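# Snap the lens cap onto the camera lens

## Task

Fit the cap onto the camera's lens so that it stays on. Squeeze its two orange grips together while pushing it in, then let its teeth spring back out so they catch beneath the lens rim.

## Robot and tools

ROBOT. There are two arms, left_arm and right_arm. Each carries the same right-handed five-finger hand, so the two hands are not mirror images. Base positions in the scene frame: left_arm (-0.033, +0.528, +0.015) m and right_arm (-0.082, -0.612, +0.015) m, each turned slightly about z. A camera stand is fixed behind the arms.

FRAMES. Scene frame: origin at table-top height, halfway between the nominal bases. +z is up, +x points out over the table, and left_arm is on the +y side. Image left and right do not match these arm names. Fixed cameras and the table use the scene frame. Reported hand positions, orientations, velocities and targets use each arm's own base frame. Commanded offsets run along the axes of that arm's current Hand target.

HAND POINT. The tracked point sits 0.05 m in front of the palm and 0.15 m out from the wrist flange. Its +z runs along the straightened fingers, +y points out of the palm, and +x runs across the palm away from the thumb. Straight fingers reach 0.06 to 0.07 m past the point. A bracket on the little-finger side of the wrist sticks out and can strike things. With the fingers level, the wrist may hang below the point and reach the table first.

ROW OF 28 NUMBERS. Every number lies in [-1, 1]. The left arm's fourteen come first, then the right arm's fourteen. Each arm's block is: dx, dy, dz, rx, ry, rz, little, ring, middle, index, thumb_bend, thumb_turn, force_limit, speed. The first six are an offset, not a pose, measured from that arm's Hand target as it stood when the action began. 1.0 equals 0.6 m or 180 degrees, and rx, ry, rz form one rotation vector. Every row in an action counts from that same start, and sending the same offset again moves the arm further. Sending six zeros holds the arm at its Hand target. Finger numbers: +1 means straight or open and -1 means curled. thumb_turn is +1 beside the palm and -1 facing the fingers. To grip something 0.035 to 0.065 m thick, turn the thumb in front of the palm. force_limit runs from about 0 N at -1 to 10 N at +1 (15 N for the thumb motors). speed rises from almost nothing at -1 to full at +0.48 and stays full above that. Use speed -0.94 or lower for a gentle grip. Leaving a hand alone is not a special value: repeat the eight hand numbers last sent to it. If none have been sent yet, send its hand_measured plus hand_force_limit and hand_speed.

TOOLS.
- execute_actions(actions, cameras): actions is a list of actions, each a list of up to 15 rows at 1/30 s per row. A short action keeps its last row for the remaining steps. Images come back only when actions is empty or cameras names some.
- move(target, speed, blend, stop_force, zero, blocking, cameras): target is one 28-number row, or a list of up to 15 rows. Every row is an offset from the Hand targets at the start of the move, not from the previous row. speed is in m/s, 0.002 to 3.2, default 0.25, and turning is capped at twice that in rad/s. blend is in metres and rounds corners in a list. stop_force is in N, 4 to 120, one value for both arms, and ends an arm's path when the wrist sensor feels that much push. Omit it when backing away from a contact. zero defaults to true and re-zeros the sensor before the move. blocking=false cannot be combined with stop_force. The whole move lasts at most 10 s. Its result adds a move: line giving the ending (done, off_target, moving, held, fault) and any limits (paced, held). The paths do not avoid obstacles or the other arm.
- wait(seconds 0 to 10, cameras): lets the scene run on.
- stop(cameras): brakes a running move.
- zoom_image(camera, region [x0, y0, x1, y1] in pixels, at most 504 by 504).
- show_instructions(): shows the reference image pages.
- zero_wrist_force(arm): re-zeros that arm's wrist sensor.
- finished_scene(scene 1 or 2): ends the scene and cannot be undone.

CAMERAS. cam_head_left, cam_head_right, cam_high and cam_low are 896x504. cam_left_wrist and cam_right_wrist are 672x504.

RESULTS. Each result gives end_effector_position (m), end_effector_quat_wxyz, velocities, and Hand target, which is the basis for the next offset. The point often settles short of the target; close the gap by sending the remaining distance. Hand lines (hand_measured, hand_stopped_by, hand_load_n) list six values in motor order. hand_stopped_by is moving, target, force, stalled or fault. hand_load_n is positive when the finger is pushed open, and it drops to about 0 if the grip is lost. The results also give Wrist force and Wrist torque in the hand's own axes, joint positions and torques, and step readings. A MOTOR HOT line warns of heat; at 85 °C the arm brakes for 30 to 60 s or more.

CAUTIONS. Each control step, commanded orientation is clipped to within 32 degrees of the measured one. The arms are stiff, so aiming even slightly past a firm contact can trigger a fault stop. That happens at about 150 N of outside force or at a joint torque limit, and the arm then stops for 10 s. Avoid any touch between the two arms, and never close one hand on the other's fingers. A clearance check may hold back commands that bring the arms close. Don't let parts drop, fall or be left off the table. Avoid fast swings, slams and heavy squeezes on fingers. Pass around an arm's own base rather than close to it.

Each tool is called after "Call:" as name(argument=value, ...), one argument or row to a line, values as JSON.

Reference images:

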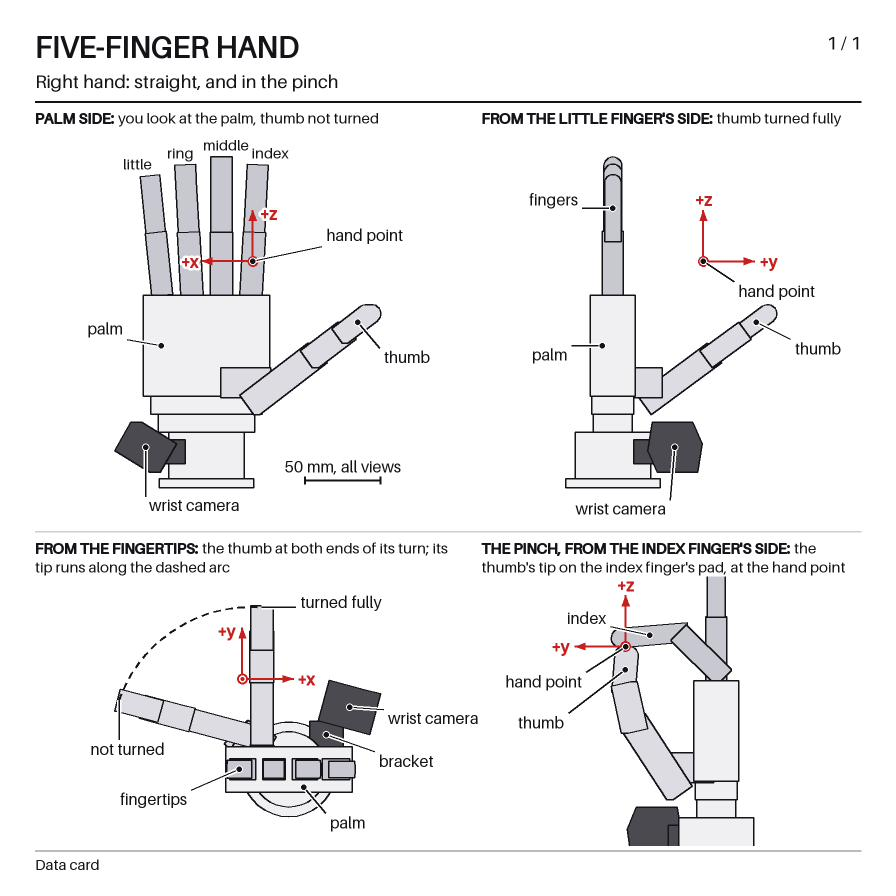

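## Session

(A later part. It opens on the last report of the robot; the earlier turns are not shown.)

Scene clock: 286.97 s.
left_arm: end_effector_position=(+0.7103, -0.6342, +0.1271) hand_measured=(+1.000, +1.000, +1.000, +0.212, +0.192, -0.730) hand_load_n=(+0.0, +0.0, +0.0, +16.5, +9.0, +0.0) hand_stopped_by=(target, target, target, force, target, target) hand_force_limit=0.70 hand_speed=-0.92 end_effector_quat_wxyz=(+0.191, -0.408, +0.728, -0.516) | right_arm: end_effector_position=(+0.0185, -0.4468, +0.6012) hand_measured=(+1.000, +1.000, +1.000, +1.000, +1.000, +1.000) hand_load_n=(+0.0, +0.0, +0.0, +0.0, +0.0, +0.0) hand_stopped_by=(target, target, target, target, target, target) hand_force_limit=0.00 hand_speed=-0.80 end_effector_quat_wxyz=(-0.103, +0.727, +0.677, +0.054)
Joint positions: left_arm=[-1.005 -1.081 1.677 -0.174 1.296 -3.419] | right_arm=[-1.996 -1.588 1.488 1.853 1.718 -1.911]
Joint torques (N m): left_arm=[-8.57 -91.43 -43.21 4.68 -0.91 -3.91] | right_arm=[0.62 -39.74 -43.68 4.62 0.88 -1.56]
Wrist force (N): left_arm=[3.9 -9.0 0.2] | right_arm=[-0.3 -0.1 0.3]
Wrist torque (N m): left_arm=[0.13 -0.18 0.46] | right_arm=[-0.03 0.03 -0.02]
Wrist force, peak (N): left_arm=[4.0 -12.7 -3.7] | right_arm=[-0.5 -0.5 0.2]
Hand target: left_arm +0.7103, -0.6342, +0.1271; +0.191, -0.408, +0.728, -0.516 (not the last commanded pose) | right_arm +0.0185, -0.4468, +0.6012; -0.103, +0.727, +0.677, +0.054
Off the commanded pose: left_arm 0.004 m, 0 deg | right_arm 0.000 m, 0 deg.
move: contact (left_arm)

Call:
wait(
  seconds=0,
  cameras=["cam_low","cam_high","cam_left_wrist","cam_head_right","cam_head_left"],
)

Call:
zoom_image(
  camera="cam_low",
  region=[234, 196, 262, 216],
)

Call:
zoom_image(
  camera="cam_low",
  region=[260, 196, 288, 216],
)

Call:
zoom_image(
  camera="cam_left_wrist",
  region=[320, 155, 440, 325],
)

Call:
zoom_image(
  camera="cam_head_right",
  region=[395, 260, 455, 320],
)

Scene clock: 291.07 s.
left_arm: end_effector_position=(+0.7103, -0.6342, +0.1271) hand_measured=(+1.000, +1.000, +1.000, +0.212, +0.192, -0.730) hand_load_n=(+0.0, -0.5, +0.0, +16.0, +9.5, +0.0) hand_stopped_by=(target, target, target, force, target, target) hand_force_limit=0.70 hand_speed=-0.92 end_effector_quat_wxyz=(+0.191, -0.408, +0.728, -0.516) | right_arm: end_effector_position=(+0.0185, -0.4468, +0.6012) hand_measured=(+1.000, +1.000, +1.000, +1.000, +1.000, +1.000) hand_load_n=(+0.0, +0.0, +0.0, +0.0, +0.0, +0.0) hand_stopped_by=(target, target, target, target, target, target) hand_force_limit=0.00 hand_speed=-0.80 end_effector_quat_wxyz=(-0.103, +0.727, +0.677, +0.054)
Joint positions: left_arm=[-1.005 -1.081 1.677 -0.174 1.296 -3.419] | right_arm=[-1.996 -1.588 1.488 1.853 1.718 -1.911]
Joint torques (N m): left_arm=[0 -90.19 -43.64 2.3 1.15 -4.14] | right_arm=[0.39 -39.16 -44.66 5.02 1.13 -1.27]
Wrist force (N): left_arm=[4.1 -9.2 0.5] | right_arm=[-0.3 0.0 0.3]
Wrist torque (N m): left_arm=[0.06 -0.21 0.46] | right_arm=[-0.03 0.03 -0.03]
Wrist force, peak (N): left_arm=[3.5 -9.6 0.4] | right_arm=[-0.1 -0.7 0.7]
Hand target: left_arm +0.7103, -0.6342, +0.1271; +0.191, -0.408, +0.728, -0.516 (not the last commanded pose) | right_arm +0.0185, -0.4468, +0.6012; -0.103, +0.727, +0.677, +0.054
Off the commanded pose: left_arm 0.004 m, 0 deg | right_arm 0.000 m, 0 deg.
Images, in order (width x height): cam_head_left 896x504, cam_head_right 896x504, cam_high 896x504, cam_low 896x504, cam_left_wrist 672x504.

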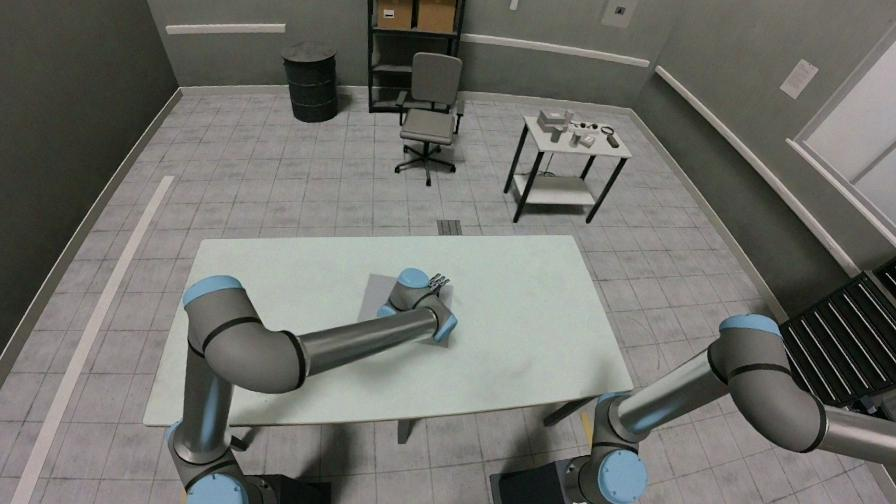

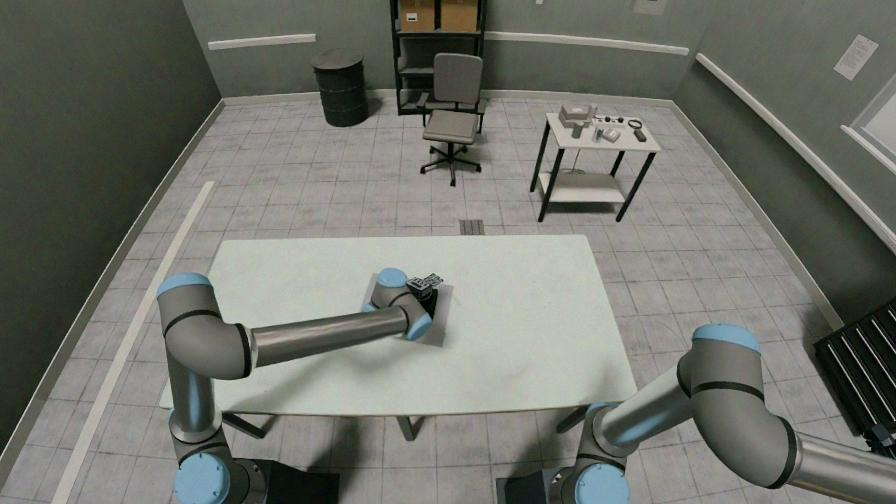

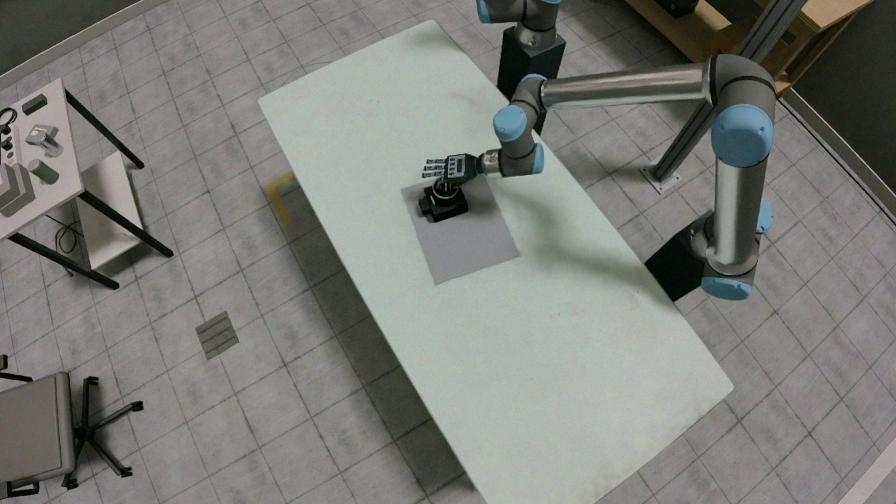

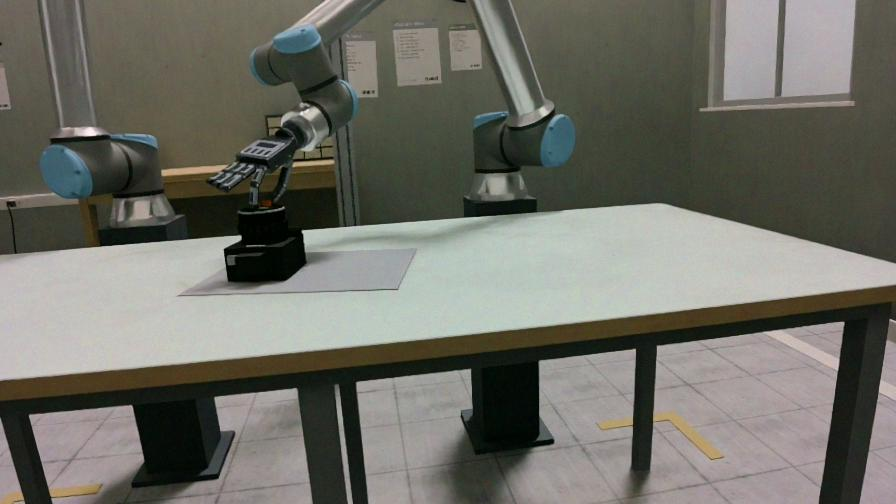

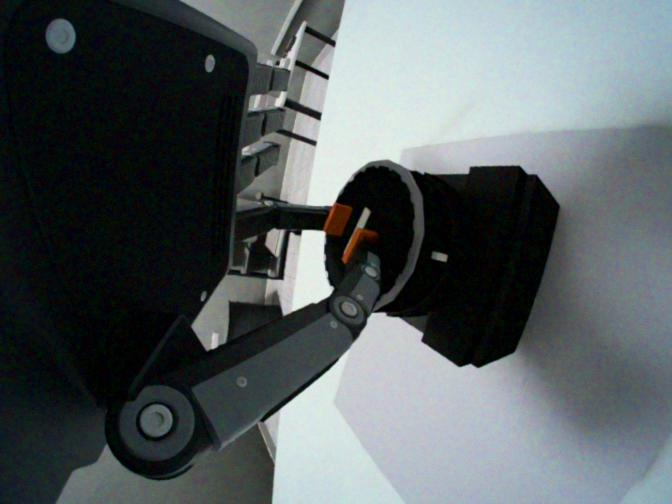

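Scaled by 18.000 from the camera's 896x504 image, which has a finer 1280x720 frame.

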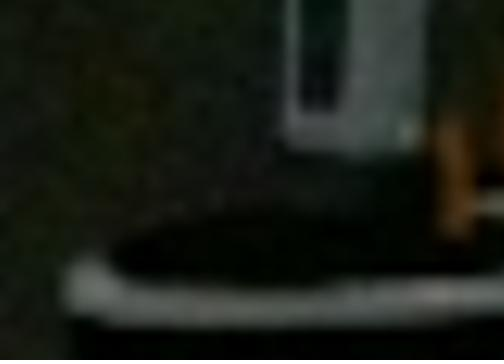

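Scaled by 18.000 from the camera's 896x504 image, which has a finer 1280x720 frame.

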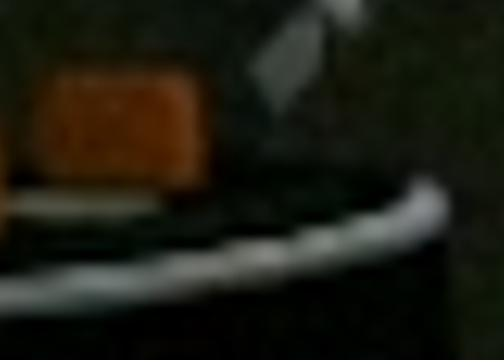

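Scaled by 2.965 from the camera's 672x504 image, which has a finer 960x720 frame.

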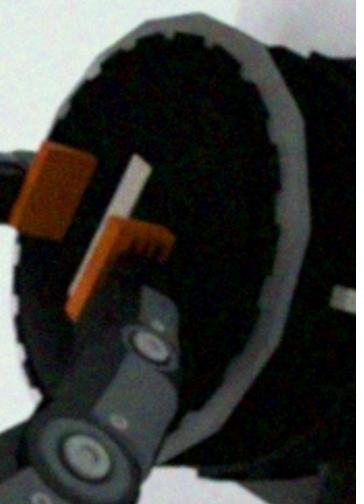

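Scaled by 8.400 from the camera's 896x504 image, which has a finer 1280x720 frame.

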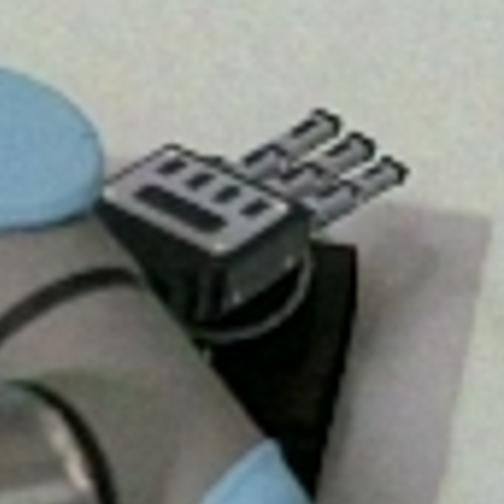

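Call:
move(
  target=[-0.00095,0.00605,0.00262,0,0,0,1,1,1,-0.03,0.185,-0.73,0.7,-0.92,0,0,0,0,0,0,1,1,1,1,1,1,0,-0.8],
  speed=0.006,
  stop_force=14,
  cameras=["cam_low","cam_left_wrist","cam_high"],
)

Call:
zoom_image(
  camera="cam_low",
  region=[236, 190, 290, 224],
)

Call:
zoom_image(
  camera="cam_left_wrist",
  region=[320, 155, 440, 325],
)

Scene clock: 295.40 s.
left_arm: end_effector_position=(+0.7104, -0.6344, +0.1265) hand_measured=(+1.000, +1.000, +1.000, +0.212, +0.192, -0.730) hand_load_n=(-0.5, +0.0, +0.0, +14.0, +9.5, +0.0) hand_stopped_by=(target, target, target, force, target, target) hand_force_limit=0.70 hand_speed=-0.92 end_effector_quat_wxyz=(+0.191, -0.408, +0.728, -0.516) | right_arm: end_effector_position=(+0.0185, -0.4468, +0.6012) hand_measured=(+1.000, +1.000, +1.000, +1.000, +1.000, +1.000) hand_load_n=(-0.5, +0.0, +0.0, +0.0, +0.0, +0.0) hand_stopped_by=(target, target, target, target, target, target) hand_force_limit=0.00 hand_speed=-0.80 end_effector_quat_wxyz=(-0.103, +0.727, +0.677, +0.054)
Joint positions: left_arm=[-1.005 -1.081 1.678 -0.176 1.296 -3.419] | right_arm=[-1.996 -1.588 1.488 1.853 1.718 -1.911]
Joint torques (N m): left_arm=[8.24 -75.84 -38.28 5.08 1.3 -4.03] | right_arm=[0.64 -38.5 -44.73 4.77 0.64 -1.31]
Wrist force (N): left_arm=[4.0 -21.4 -16.0] | right_arm=[-0.3 -0.1 0.5]
Wrist torque (N m): left_arm=[0.49 -0.16 0.50] | right_arm=[-0.05 0.02 -0.03]
Wrist force, peak (N): left_arm=[3.6 -23.3 -17.7] | right_arm=[0.5 -0.3 0.5]
Hand target: left_arm +0.7104, -0.6344, +0.1265; +0.191, -0.408, +0.728, -0.516 (not the last commanded pose) | right_arm +0.0185, -0.4468, +0.6012; -0.103, +0.727, +0.677, +0.054
Off the commanded pose: left_arm 0.003 m, 0 deg | right_arm 0.000 m, 0 deg.
move: contact (left_arm)
Images, in order (width x height): cam_high 896x504, cam_low 896x504, cam_left_wrist 672x504.

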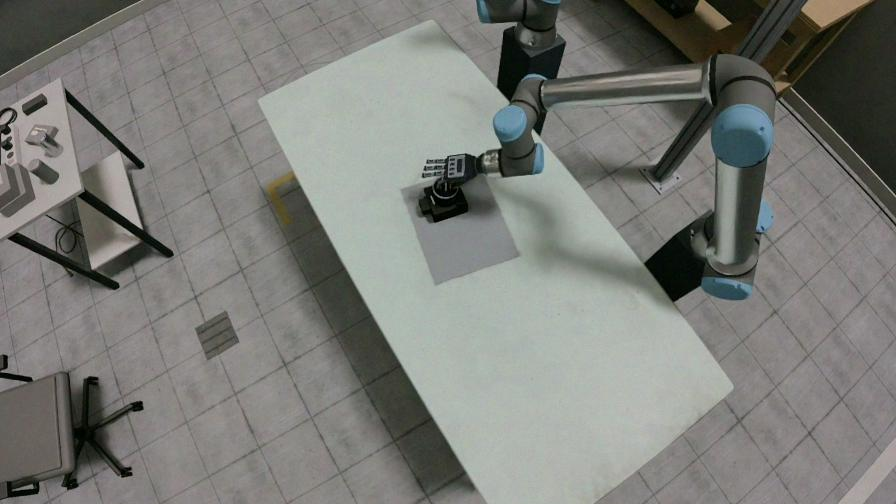

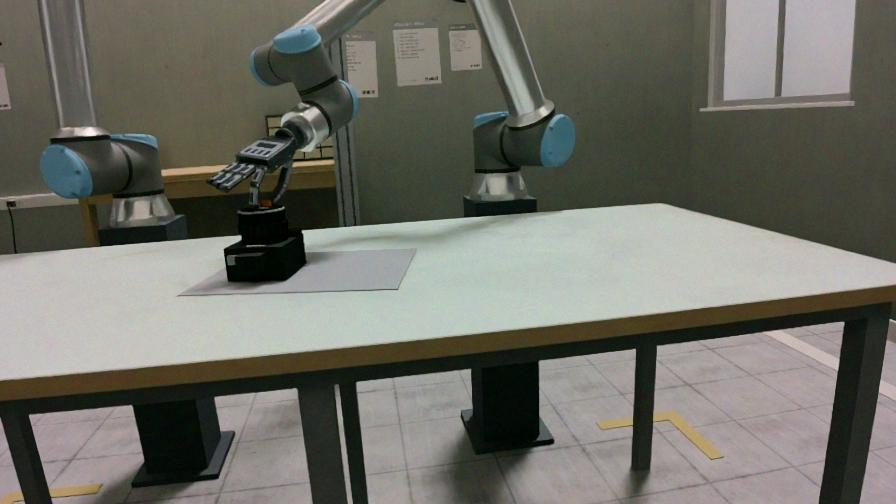

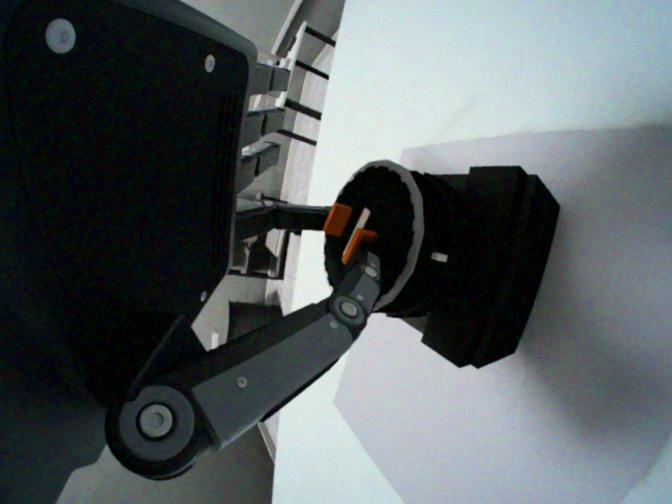

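Scaled by 9.333 from the camera's 896x504 image, which has a finer 1280x720 frame.

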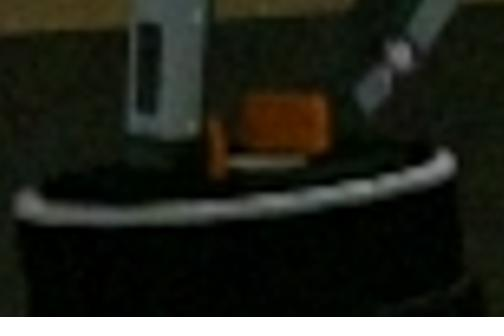

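Scaled by 2.965 from the camera's 672x504 image, which has a finer 960x720 frame.

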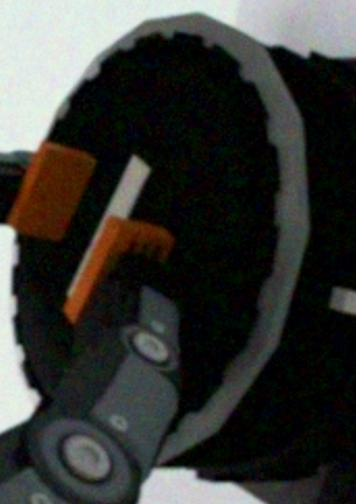

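Call:
move(
  target=[0,0.0003,0.00013,0.0111,0,0,1,1,1,-0.03,0.185,-0.73,0.7,-0.92,0,0,0,0,0,0,1,1,1,1,1,1,0,-0.8],
  speed=0.01,
)

Call:
move(
  target=[-0.0007,0.00455,0.002,0,0,0,1,1,1,-0.03,0.185,-0.73,0.7,-0.92,0,0,0,0,0,0,1,1,1,1,1,1,0,-0.8],
  speed=0.006,
  stop_force=10,
)

Scene clock: 300.73 s.
left_arm: end_effector_position=(+0.7104, -0.6344, +0.1263) hand_measured=(+1.000, +1.000, +1.000, +0.212, +0.192, -0.730) hand_load_n=(+0.0, +0.0, +0.0, +13.5, +6.0, +0.5) hand_stopped_by=(target, target, target, force, target, target) hand_force_limit=0.70 hand_speed=-0.92 end_effector_quat_wxyz=(+0.198, -0.405, +0.719, -0.529) | right_arm: end_effector_position=(+0.0185, -0.4468, +0.6012) hand_measured=(+1.000, +1.000, +1.000, +1.000, +1.000, +1.000) hand_load_n=(+0.0, +0.0, +0.0, +0.0, +0.0, +0.0) hand_stopped_by=(target, target, target, target, target, target) hand_force_limit=0.00 hand_speed=-0.80 end_effector_quat_wxyz=(-0.103, +0.727, +0.677, +0.054)
Joint positions: left_arm=[-1.009 -1.087 1.702 -0.228 1.282 -3.411] | right_arm=[-1.996 -1.588 1.488 1.853 1.718 -1.911]
Joint torques (N m): left_arm=[-8.34 -87.43 -32.82 1.12 -1.66 3.36] | right_arm=[1.49 -37.83 -44.9 4.86 1 -1.54]
Wrist force (N): left_arm=[3.9 -8.3 -8.0] | right_arm=[-0.2 -0.2 0.1]
Wrist torque (N m): left_arm=[-0.23 -0.21 0.15] | right_arm=[-0.05 0.03 -0.03]
Wrist force, peak (N): left_arm=[3.6 -21.8 -15.5] | right_arm=[-0.7 0.1 0.7]
Hand target: left_arm +0.7104, -0.6344, +0.1263; +0.198, -0.405, +0.719, -0.529 | right_arm +0.0185, -0.4468, +0.6012; -0.103, +0.727, +0.677, +0.054
Off the commanded pose: left_arm 0.000 m, 0 deg | right_arm 0.000 m, 0 deg.
move: done

Scene clock: 301.63 s.
left_arm: end_effector_position=(+0.7104, -0.6344, +0.1258) hand_measured=(+1.000, +1.000, +1.000, +0.212, +0.192, -0.730) hand_load_n=(+0.0, +0.0, +0.0, +12.0, +6.0, +1.0) hand_stopped_by=(target, target, target, force, target, target) hand_force_limit=0.70 hand_speed=-0.92 end_effector_quat_wxyz=(+0.198, -0.405, +0.719, -0.529) | right_arm: end_effector_position=(+0.0185, -0.4468, +0.6012) hand_measured=(+1.000, +1.000, +1.000, +1.000, +1.000, +1.000) hand_load_n=(+0.0, +0.0, +0.0, +0.0, +0.0, +0.5) hand_stopped_by=(target, target, target, target, target, target) hand_force_limit=0.00 hand_speed=-0.80 end_effector_quat_wxyz=(-0.103, +0.727, +0.677, +0.054)
Joint positions: left_arm=[-1.009 -1.087 1.702 -0.229 1.282 -3.411] | right_arm=[-1.996 -1.588 1.488 1.853 1.718 -1.911]
Joint torques (N m): left_arm=[-6.66 -75.84 -39.73 2.36 0.22 2.57] | right_arm=[0.62 -41.51 -44.14 4.77 0.83 -1.43]
Wrist force (N): left_arm=[4.5 -18.6 -21.4] | right_arm=[-0.3 -0.3 -0.1]
Wrist torque (N m): left_arm=[-0.03 -0.21 0.18] | right_arm=[-0.05 0.04 -0.04]
Wrist force, peak (N): left_arm=[4.2 -20.1 -23.4] | right_arm=[0.5 -0.2 0.7]
Hand target: left_arm +0.7104, -0.6345, +0.1258; +0.198, -0.405, +0.719, -0.529 (not the last commanded pose) | right_arm +0.0185, -0.4468, +0.6012; -0.103, +0.727, +0.677, +0.054
Off the commanded pose: left_arm 0.002 m, 0 deg | right_arm 0.000 m, 0 deg.
move: contact (left_arm)

Call:
move(
  target=[0.00013,-0.0008,-0.00035,0,0,0,1,1,1,-0.03,0.185,-0.73,0.7,-0.92,0,0,0,0,0,0,1,1,1,1,1,1,0,-0.8],
  speed=0.01,
)

Call:
execute_actions(
  actions=[
    [[0,0,0,0,0,0,1,1,1,0.36,0.4,-0.73,0.7,-0.85,0,0,0,0,0,0,1,1,1,1,1,1,0,-0.8]],
    [[0,0,0,0,0,0,1,1,1,0.36,0.4,-0.73,0.7,-0.85,0,0,0,0,0,0,1,1,1,1,1,1,0,-0.8]],
  ],
  cameras=["cam_low","cam_left_wrist","cam_high"],
)

Call:
zoom_image(
  camera="cam_low",
  region=[236, 190, 290, 224],
)

Call:
zoom_image(
  camera="cam_left_wrist",
  region=[320, 155, 440, 325],
)

Call:
zoom_image(
  camera="cam_high",
  region=[430, 174, 462, 202],
)

Scene clock: 303.93 s.
left_arm: end_effector_position=(+0.7104, -0.6344, +0.1263) hand_measured=(+1.000, +1.000, +1.000, +0.212, +0.192, -0.730) hand_load_n=(+0.0, +0.0, +0.0, +12.5, +6.5, +1.0) hand_stopped_by=(target, target, target, force, target, target) hand_force_limit=0.70 hand_speed=-0.92 end_effector_quat_wxyz=(+0.198, -0.405, +0.719, -0.529) | right_arm: end_effector_position=(+0.0185, -0.4468, +0.6012) hand_measured=(+1.000, +1.000, +1.000, +1.000, +1.000, +1.000) hand_load_n=(+0.0, +0.0, +0.0, +0.0, +0.0, +0.0) hand_stopped_by=(target, target, target, target, target, target) hand_force_limit=0.00 hand_speed=-0.80 end_effector_quat_wxyz=(-0.103, +0.727, +0.677, +0.054)
Joint positions: left_arm=[-1.009 -1.087 1.702 -0.228 1.282 -3.411] | right_arm=[-1.996 -1.588 1.488 1.853 1.718 -1.911]
Joint torques (N m): left_arm=[-7.67 -87.84 -48.7 1.69 -0.68 2.53] | right_arm=[2.09 -40.11 -44.52 4.97 1.09 -1.18]
Wrist force (N): left_arm=[3.9 -8.1 -9.5] | right_arm=[-0.2 -0.2 0.7]
Wrist torque (N m): left_arm=[-0.20 -0.19 0.16] | right_arm=[-0.07 0.01 -0.02]
Wrist force, peak (N): left_arm=[4.6 -18.2 -21.5] | right_arm=[-0.3 0.3 0.8]
Hand target: left_arm +0.7104, -0.6345, +0.1263; +0.198, -0.405, +0.719, -0.529 | right_arm +0.0185, -0.4468, +0.6012; -0.103, +0.727, +0.677, +0.054
Off the commanded pose: left_arm 0.000 m, 0 deg | right_arm 0.000 m, 0 deg.
move: done

Scene clock: 305.13 s.
left_arm: end_effector_position=(+0.7104, -0.6345, +0.1264) hand_measured=(+1.000, +1.000, +1.000, +0.360, +0.270, -0.730) hand_load_n=(+0.0, +0.0, +0.0, +0.0, -20.0, -1.5) hand_stopped_by=(target, target, target, target, stalled, target) hand_force_limit=0.70 hand_speed=-0.85 end_effector_quat_wxyz=(+0.198, -0.405, +0.719, -0.529) | right_arm: end_effector_position=(+0.0185, -0.4468, +0.6012) hand_measured=(+1.000, +1.000, +1.000, +1.000, +1.000, +1.000) hand_load_n=(+0.0, +0.0, +0.0, +0.0, +0.0, +0.0) hand_stopped_by=(target, target, target, target, target, target) hand_force_limit=0.00 hand_speed=-0.80 end_effector_quat_wxyz=(-0.103, +0.727, +0.677, +0.054)
Joint positions: left_arm=[-1.009 -1.087 1.702 -0.228 1.282 -3.411] | right_arm=[-1.996 -1.588 1.488 1.853 1.718 -1.911]
Joint torques (N m): left_arm=[-11.39 -61.3 -15.53 2.03 -1.9 1.16] | right_arm=[2.85 -38.64 -44.25 5.04 0.81 -1.36]
Wrist force (N): left_arm=[3.6 -20.3 -4.1] | right_arm=[-0.5 -0.4 0.3]
Wrist torque (N m): left_arm=[-0.34 -0.20 0.00] | right_arm=[-0.08 0.07 -0.05]
Wrist force, peak (N): left_arm=[3.7 -20.8 -3.9] | right_arm=[-0.2 0.0 0.7]
Hand target: left_arm +0.7104, -0.6345, +0.1263; +0.198, -0.405, +0.719, -0.529 | right_arm +0.0185, -0.4468, +0.6012; -0.103, +0.727, +0.677, +0.054
Off the commanded pose: left_arm 0.000 m, 0 deg | right_arm 0.000 m, 0 deg.
Step readings (end_effector_position of left_arm | right_arm):
0: (+0.7104, -0.6344, +0.1263) | (+0.0185, -0.4468, +0.6012)
1: (+0.7104, -0.6344, +0.1263) | (+0.0185, -0.4468, +0.6012)
2: (+0.7104, -0.6344, +0.1263) | (+0.0185, -0.4468, +0.6012)
4: (+0.7104, -0.6345, +0.1263) | (+0.0185, -0.4468, +0.6012)
8: (+0.7104, -0.6345, +0.1263) | (+0.0185, -0.4468, +0.6012)
15: (+0.7104, -0.6345, +0.1265) | (+0.0185, -0.4468, +0.6012)
16: (+0.7105, -0.6345, +0.1265) | (+0.0185, -0.4468, +0.6012)
17: (+0.7105, -0.6345, +0.1265) | (+0.0185, -0.4468, +0.6012)
19: (+0.7105, -0.6345, +0.1265) | (+0.0185, -0.4468, +0.6012)
23: (+0.7105, -0.6345, +0.1265) | (+0.0185, -0.4468, +0.6012)
30: (+0.7104, -0.6345, +0.1265) | (+0.0185, -0.4468, +0.6012)
Images, in order (width x height): cam_high 896x504, cam_low 896x504, cam_left_wrist 672x504.

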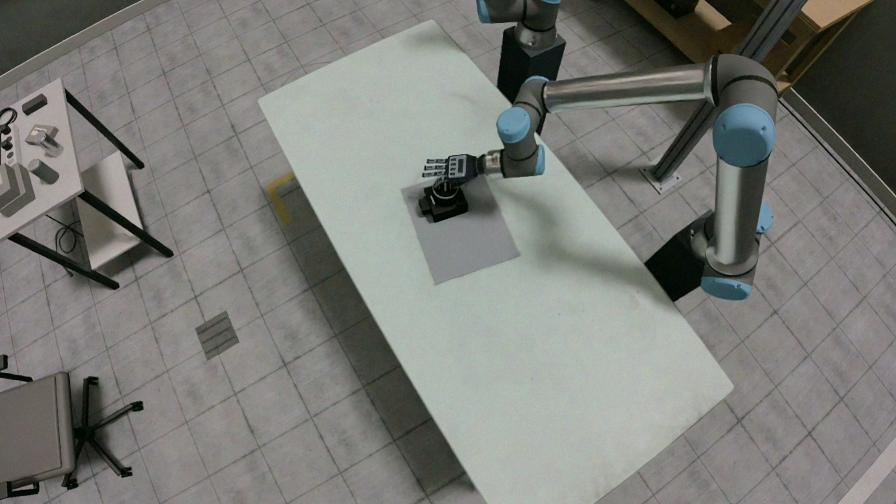

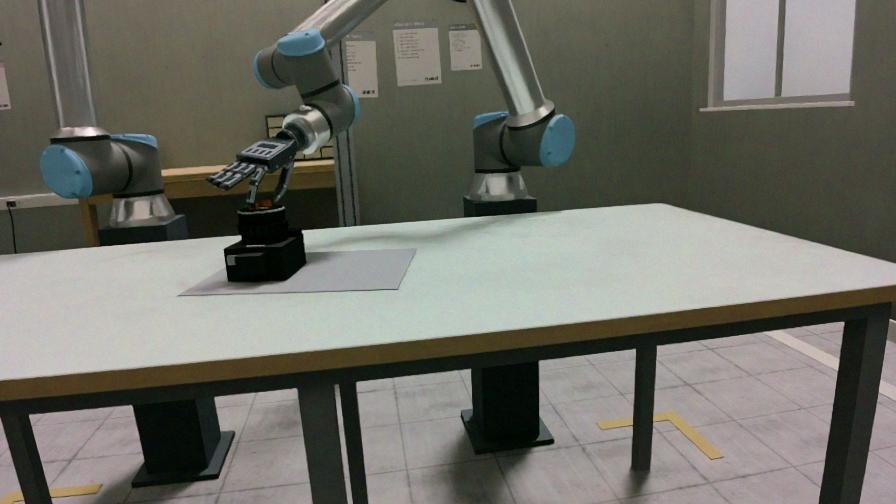

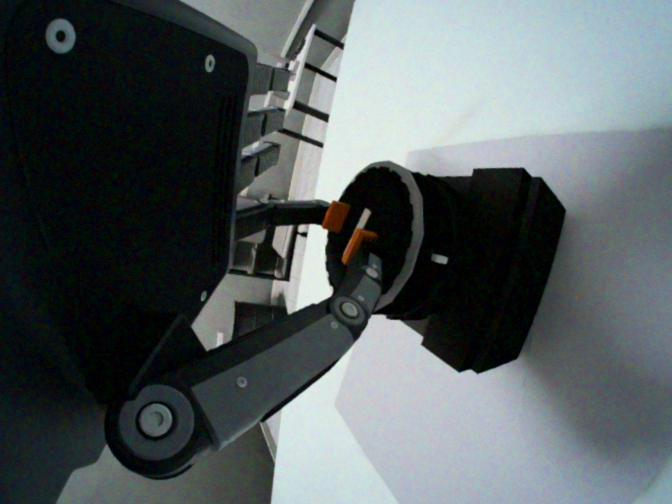

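Scaled by 9.333 from the camera's 896x504 image, which has a finer 1280x720 frame.

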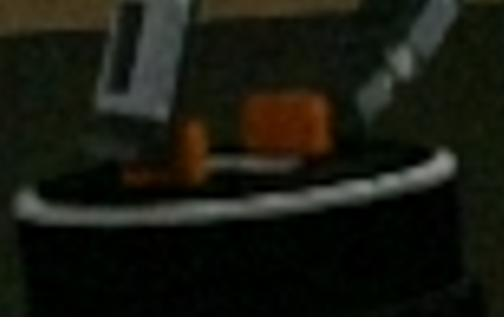

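Scaled by 2.965 from the camera's 672x504 image, which has a finer 960x720 frame.

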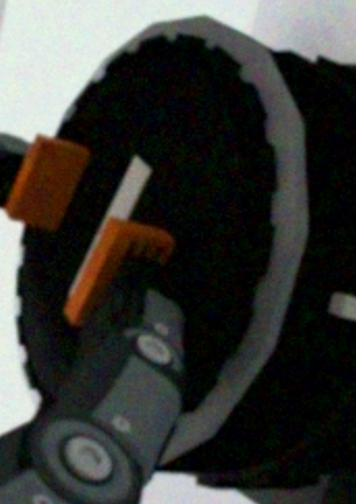

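Scaled by 15.750 from the camera's 896x504 image, which has a finer 1280x720 frame.

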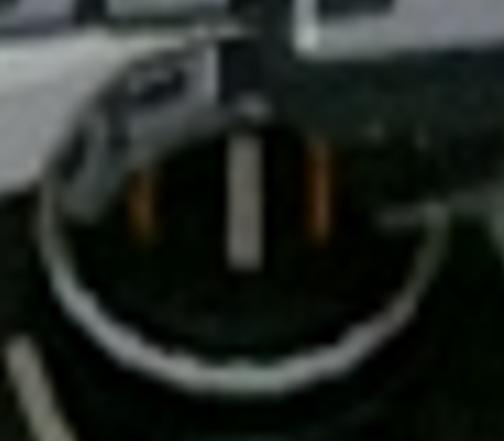

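Call:
move(
  target=[0.00096,-0.00614,-0.00241,0,0,0,1,1,1,0.36,0.4,-0.73,0.7,-0.85,0,0,0,0,0,0,1,1,1,1,1,1,0,-0.8],
  speed=0.02,
)

Call:
execute_actions(
  actions=[
    [[0,0,0,0,0,0,1,1,1,0.4,0.42,-0.73,0.7,-0.7,0,0,0,0,0,0,1,1,1,1,1,1,0,-0.8]],
    [[0,0,0,0,0,0,1,1,1,0.4,0.42,-0.73,0.7,-0.7,0,0,0,0,0,0,1,1,1,1,1,1,0,-0.8]],
  ],
  cameras=["cam_low","cam_left_wrist","cam_high"],
)

Call:
zoom_image(
  camera="cam_low",
  region=[236, 190, 290, 224],
)

Call:
zoom_image(
  camera="cam_left_wrist",
  region=[320, 155, 440, 325],
)

Call:
zoom_image(
  camera="cam_high",
  region=[430, 174, 462, 202],
)

Scene clock: 308.07 s.
left_arm: end_effector_position=(+0.7104, -0.6344, +0.1303) hand_measured=(+1.000, +1.000, +1.000, +0.360, +0.270, -0.730) hand_load_n=(+0.0, +0.0, +0.0, +0.0, +3.5, +0.0) hand_stopped_by=(target, target, target, target, stalled, target) hand_force_limit=0.70 hand_speed=-0.85 end_effector_quat_wxyz=(+0.198, -0.405, +0.719, -0.529) | right_arm: end_effector_position=(+0.0185, -0.4468, +0.6012) hand_measured=(+1.000, +1.000, +1.000, +1.000, +1.000, +1.000) hand_load_n=(+0.0, +0.0, +0.5, +0.0, +0.0, +0.0) hand_stopped_by=(target, target, target, target, target, target) hand_force_limit=0.00 hand_speed=-0.80 end_effector_quat_wxyz=(-0.103, +0.727, +0.677, +0.054)
Joint positions: left_arm=[-1.009 -1.091 1.699 -0.222 1.282 -3.411] | right_arm=[-1.996 -1.588 1.488 1.853 1.718 -1.911]
Joint torques (N m): left_arm=[-8.27 -93.1 -50.83 -1.01 -2.18 -0.14] | right_arm=[1.86 -41.63 -44.01 4.85 1.3 -0.99]
Wrist force (N): left_arm=[1.1 -0.2 -1.0] | right_arm=[-0.1 -0.1 0.1]
Wrist torque (N m): left_arm=[-0.16 -0.16 0.09] | right_arm=[-0.03 0.02 -0.02]
Wrist force, peak (N): left_arm=[3.5 -19.6 -4.4] | right_arm=[0.3 -0.3 0.7]
Hand target: left_arm +0.7104, -0.6345, +0.1303; +0.198, -0.405, +0.719, -0.529 | right_arm +0.0185, -0.4468, +0.6012; -0.103, +0.727, +0.677, +0.054
Off the commanded pose: left_arm 0.000 m, 0 deg | right_arm 0.000 m, 0 deg.
move: done

Scene clock: 309.27 s.
left_arm: end_effector_position=(+0.7104, -0.6345, +0.1304) hand_measured=(+1.000, +1.000, +1.000, +0.400, +0.372, -0.730) hand_load_n=(+0.0, -0.5, +0.0, +0.0, -18.5, -1.0) hand_stopped_by=(target, target, target, target, stalled, target) hand_force_limit=0.70 hand_speed=-0.70 end_effector_quat_wxyz=(+0.198, -0.405, +0.719, -0.529) | right_arm: end_effector_position=(+0.0185, -0.4468, +0.6012) hand_measured=(+1.000, +1.000, +1.000, +1.000, +1.000, +1.000) hand_load_n=(+0.0, +0.0, +0.0, +0.0, +0.0, +0.0) hand_stopped_by=(target, target, target, target, target, target) hand_force_limit=0.00 hand_speed=-0.80 end_effector_quat_wxyz=(-0.103, +0.727, +0.677, +0.054)
Joint positions: left_arm=[-1.009 -1.091 1.699 -0.222 1.282 -3.411] | right_arm=[-1.996 -1.588 1.488 1.853 1.718 -1.911]
Joint torques (N m): left_arm=[-4.84 -54.05 -13.5 6.21 -2.07 -1.39] | right_arm=[1.96 -40.02 -44.13 5.06 0.8 -1.39]
Wrist force (N): left_arm=[2.9 -18.9 -0.2] | right_arm=[0.2 0.0 0.2]
Wrist torque (N m): left_arm=[-0.38 -0.16 -0.01] | right_arm=[-0.01 -0.04 0.01]
Wrist force, peak (N): left_arm=[3.1 -19.9 0.9] | right_arm=[-0.2 0.2 0.7]
Hand target: left_arm +0.7104, -0.6345, +0.1303; +0.198, -0.405, +0.719, -0.529 | right_arm +0.0185, -0.4468, +0.6012; -0.103, +0.727, +0.677, +0.054
Off the commanded pose: left_arm 0.000 m, 0 deg | right_arm 0.000 m, 0 deg.
Step readings (end_effector_position of left_arm | right_arm):
0: (+0.7104, -0.6344, +0.1303) | (+0.0185, -0.4468, +0.6012)
1: (+0.7104, -0.6344, +0.1303) | (+0.0185, -0.4468, +0.6012)
2: (+0.7104, -0.6344, +0.1303) | (+0.0185, -0.4468, +0.6012)
4: (+0.7104, -0.6344, +0.1303) | (+0.0185, -0.4468, +0.6012)
8: (+0.7104, -0.6345, +0.1304) | (+0.0185, -0.4468, +0.6012)
15: (+0.7105, -0.6346, +0.1306) | (+0.0185, -0.4468, +0.6012)
16: (+0.7105, -0.6346, +0.1306) | (+0.0185, -0.4468, +0.6012)
17: (+0.7105, -0.6346, +0.1306) | (+0.0185, -0.4468, +0.6012)
19: (+0.7105, -0.6346, +0.1306) | (+0.0185, -0.4468, +0.6012)
23: (+0.7105, -0.6346, +0.1305) | (+0.0185, -0.4468, +0.6012)
30: (+0.7104, -0.6345, +0.1305) | (+0.0185, -0.4468, +0.6012)
Images, in order (width x height): cam_high 896x504, cam_low 896x504, cam_left_wrist 672x504.

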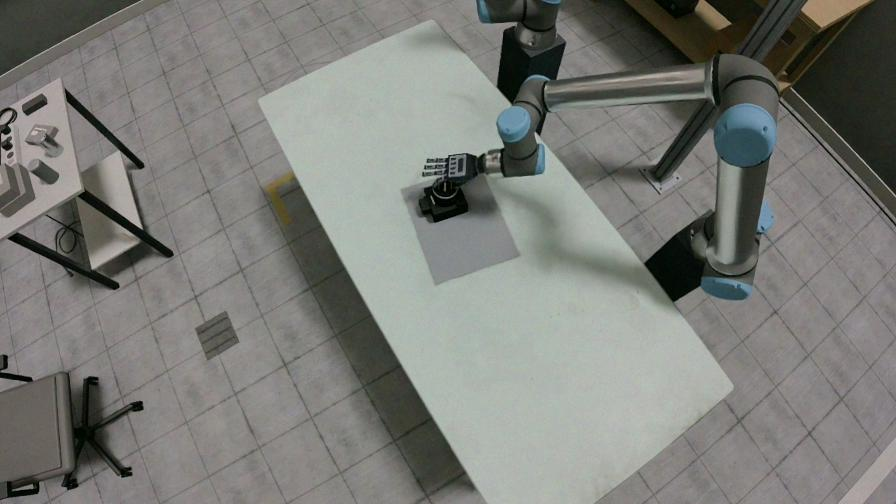

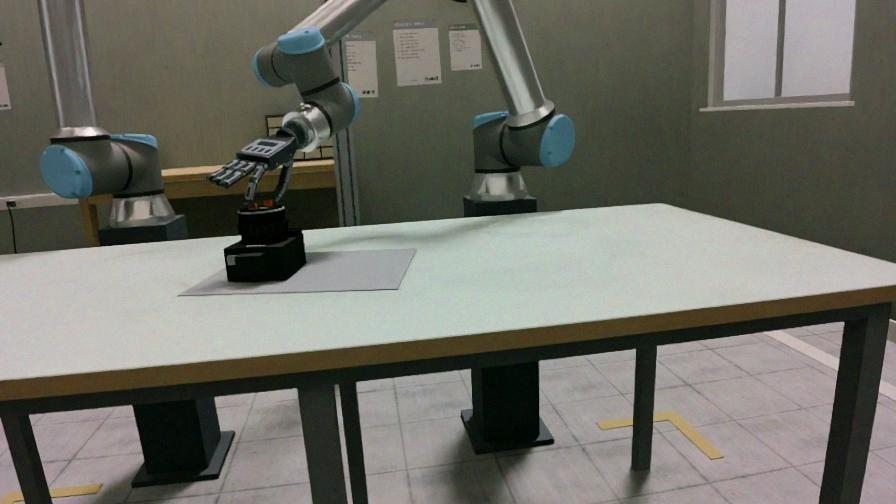

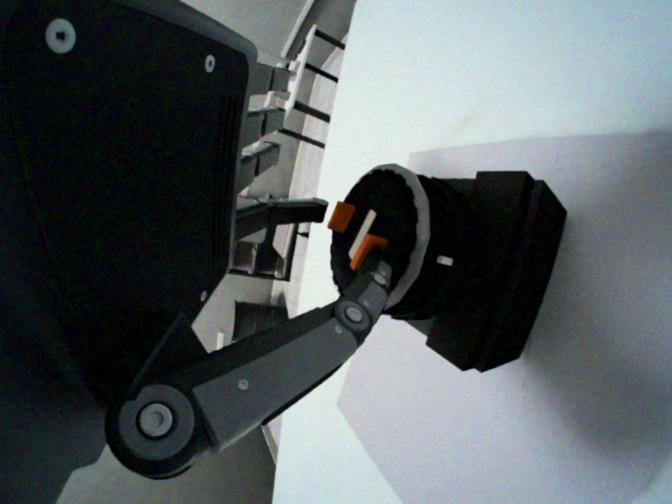

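Scaled by 9.333 from the camera's 896x504 image, which has a finer 1280x720 frame.

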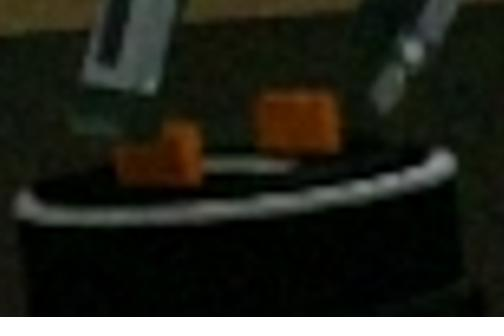

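Scaled by 2.965 from the camera's 672x504 image, which has a finer 960x720 frame.

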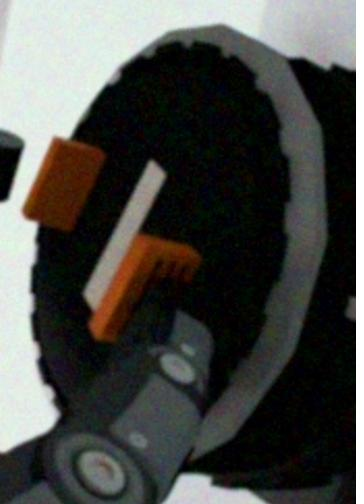

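Scaled by 15.750 from the camera's 896x504 image, which has a finer 1280x720 frame.

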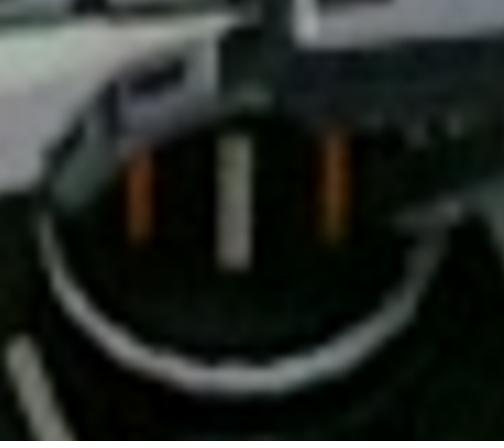

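Call:
move(
  target=[0.0024,-0.01535,-0.006,0,0,0,1,1,1,0.42,0.42,-0.73,0.7,-0.7,0,0,0,0,0,0,1,1,1,1,1,1,0,-0.8],
  speed=0.02,
  cameras=["cam_low","cam_left_wrist","cam_high"],
)

Call:
zoom_image(
  camera="cam_low",
  region=[236, 190, 290, 224],
)

Call:
zoom_image(
  camera="cam_high",
  region=[430, 174, 462, 202],
)

Scene clock: 311.13 s.
left_arm: end_effector_position=(+0.7104, -0.6345, +0.1405) hand_measured=(+1.000, +1.000, +1.000, +0.420, +0.376, -0.730) hand_load_n=(+0.0, +0.0, +0.0, +0.0, +0.0, +0.0) hand_stopped_by=(target, target, target, target, stalled, target) hand_force_limit=0.70 hand_speed=-0.70 end_effector_quat_wxyz=(+0.198, -0.405, +0.719, -0.529) | right_arm: end_effector_position=(+0.0185, -0.4468, +0.6012) hand_measured=(+1.000, +1.000, +1.000, +1.000, +1.000, +1.000) hand_load_n=(+0.0, +0.0, +0.0, +0.0, +0.0, +0.0) hand_stopped_by=(target, target, target, target, target, target) hand_force_limit=0.00 hand_speed=-0.80 end_effector_quat_wxyz=(-0.103, +0.727, +0.677, +0.054)
Joint positions: left_arm=[-1.009 -1.101 1.693 -0.206 1.282 -3.411] | right_arm=[-1.996 -1.588 1.488 1.853 1.718 -1.911]
Joint torques (N m): left_arm=[1.42 -74.51 -41.44 -1.45 -2.17 -2.32] | right_arm=[0.11 -40.24 -45.18 4.51 0.95 -1.27]
Wrist force (N): left_arm=[1.9 -2.7 0.5] | right_arm=[-0.5 -0.2 0.2]
Wrist torque (N m): left_arm=[-0.25 -0.25 0.12] | right_arm=[-0.05 0.06 -0.04]
Wrist force, peak (N): left_arm=[3.2 -19.2 -0.1] | right_arm=[0.3 -0.3 0.8]
Hand target: left_arm +0.7104, -0.6345, +0.1403; +0.198, -0.405, +0.719, -0.529 | right_arm +0.0185, -0.4468, +0.6012; -0.103, +0.727, +0.677, +0.054
Off the commanded pose: left_arm 0.000 m, 0 deg | right_arm 0.000 m, 0 deg.
move: done
Images, in order (width x height): cam_high 896x504, cam_low 896x504, cam_left_wrist 672x504.

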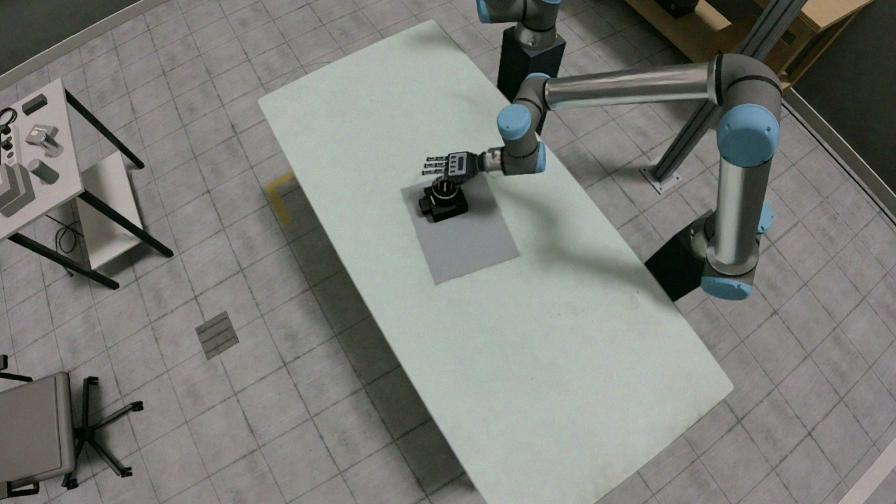

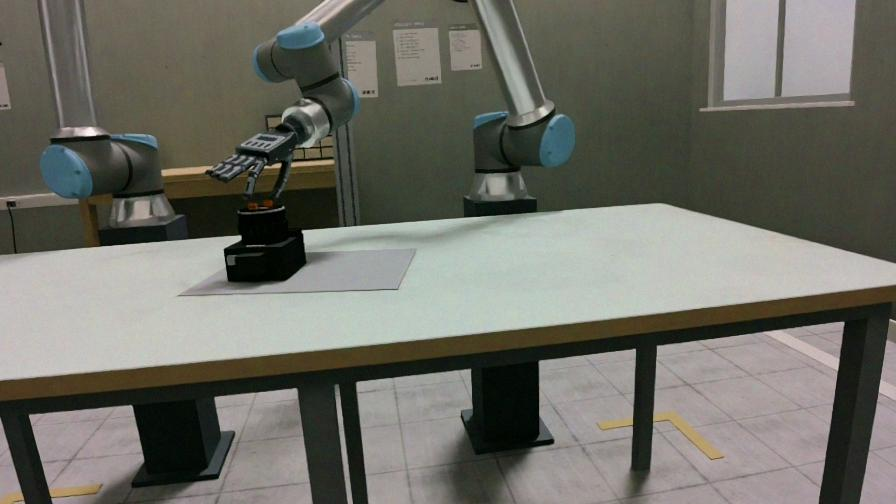

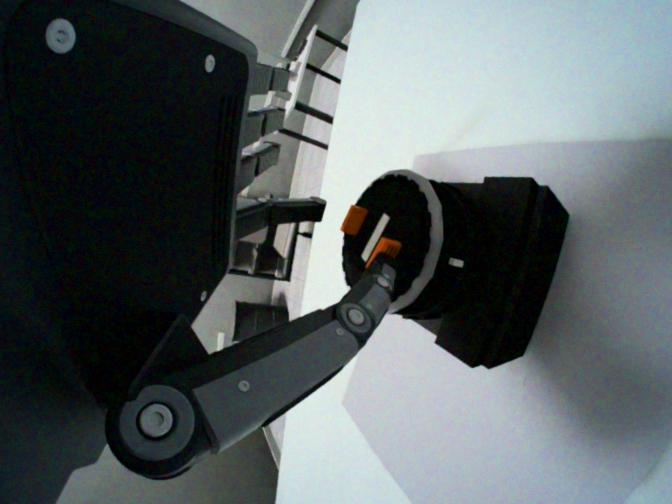

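Scaled by 9.333 from the camera's 896x504 image, which has a finer 1280x720 frame.

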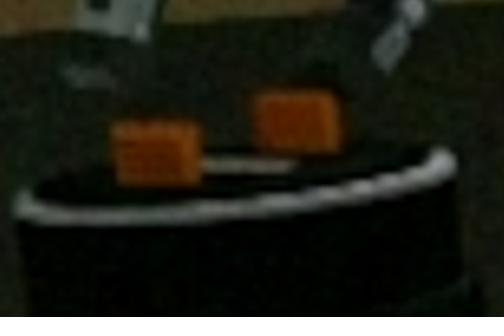

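Scaled by 15.750 from the camera's 896x504 image, which has a finer 1280x720 frame.

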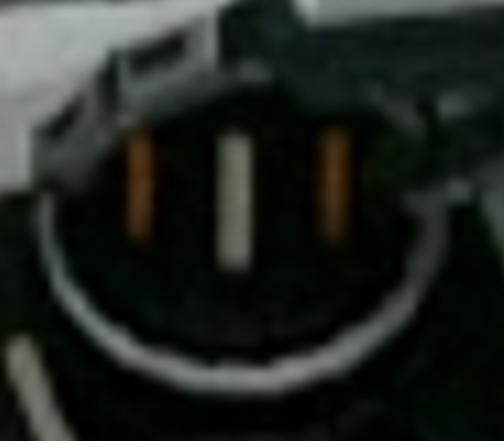

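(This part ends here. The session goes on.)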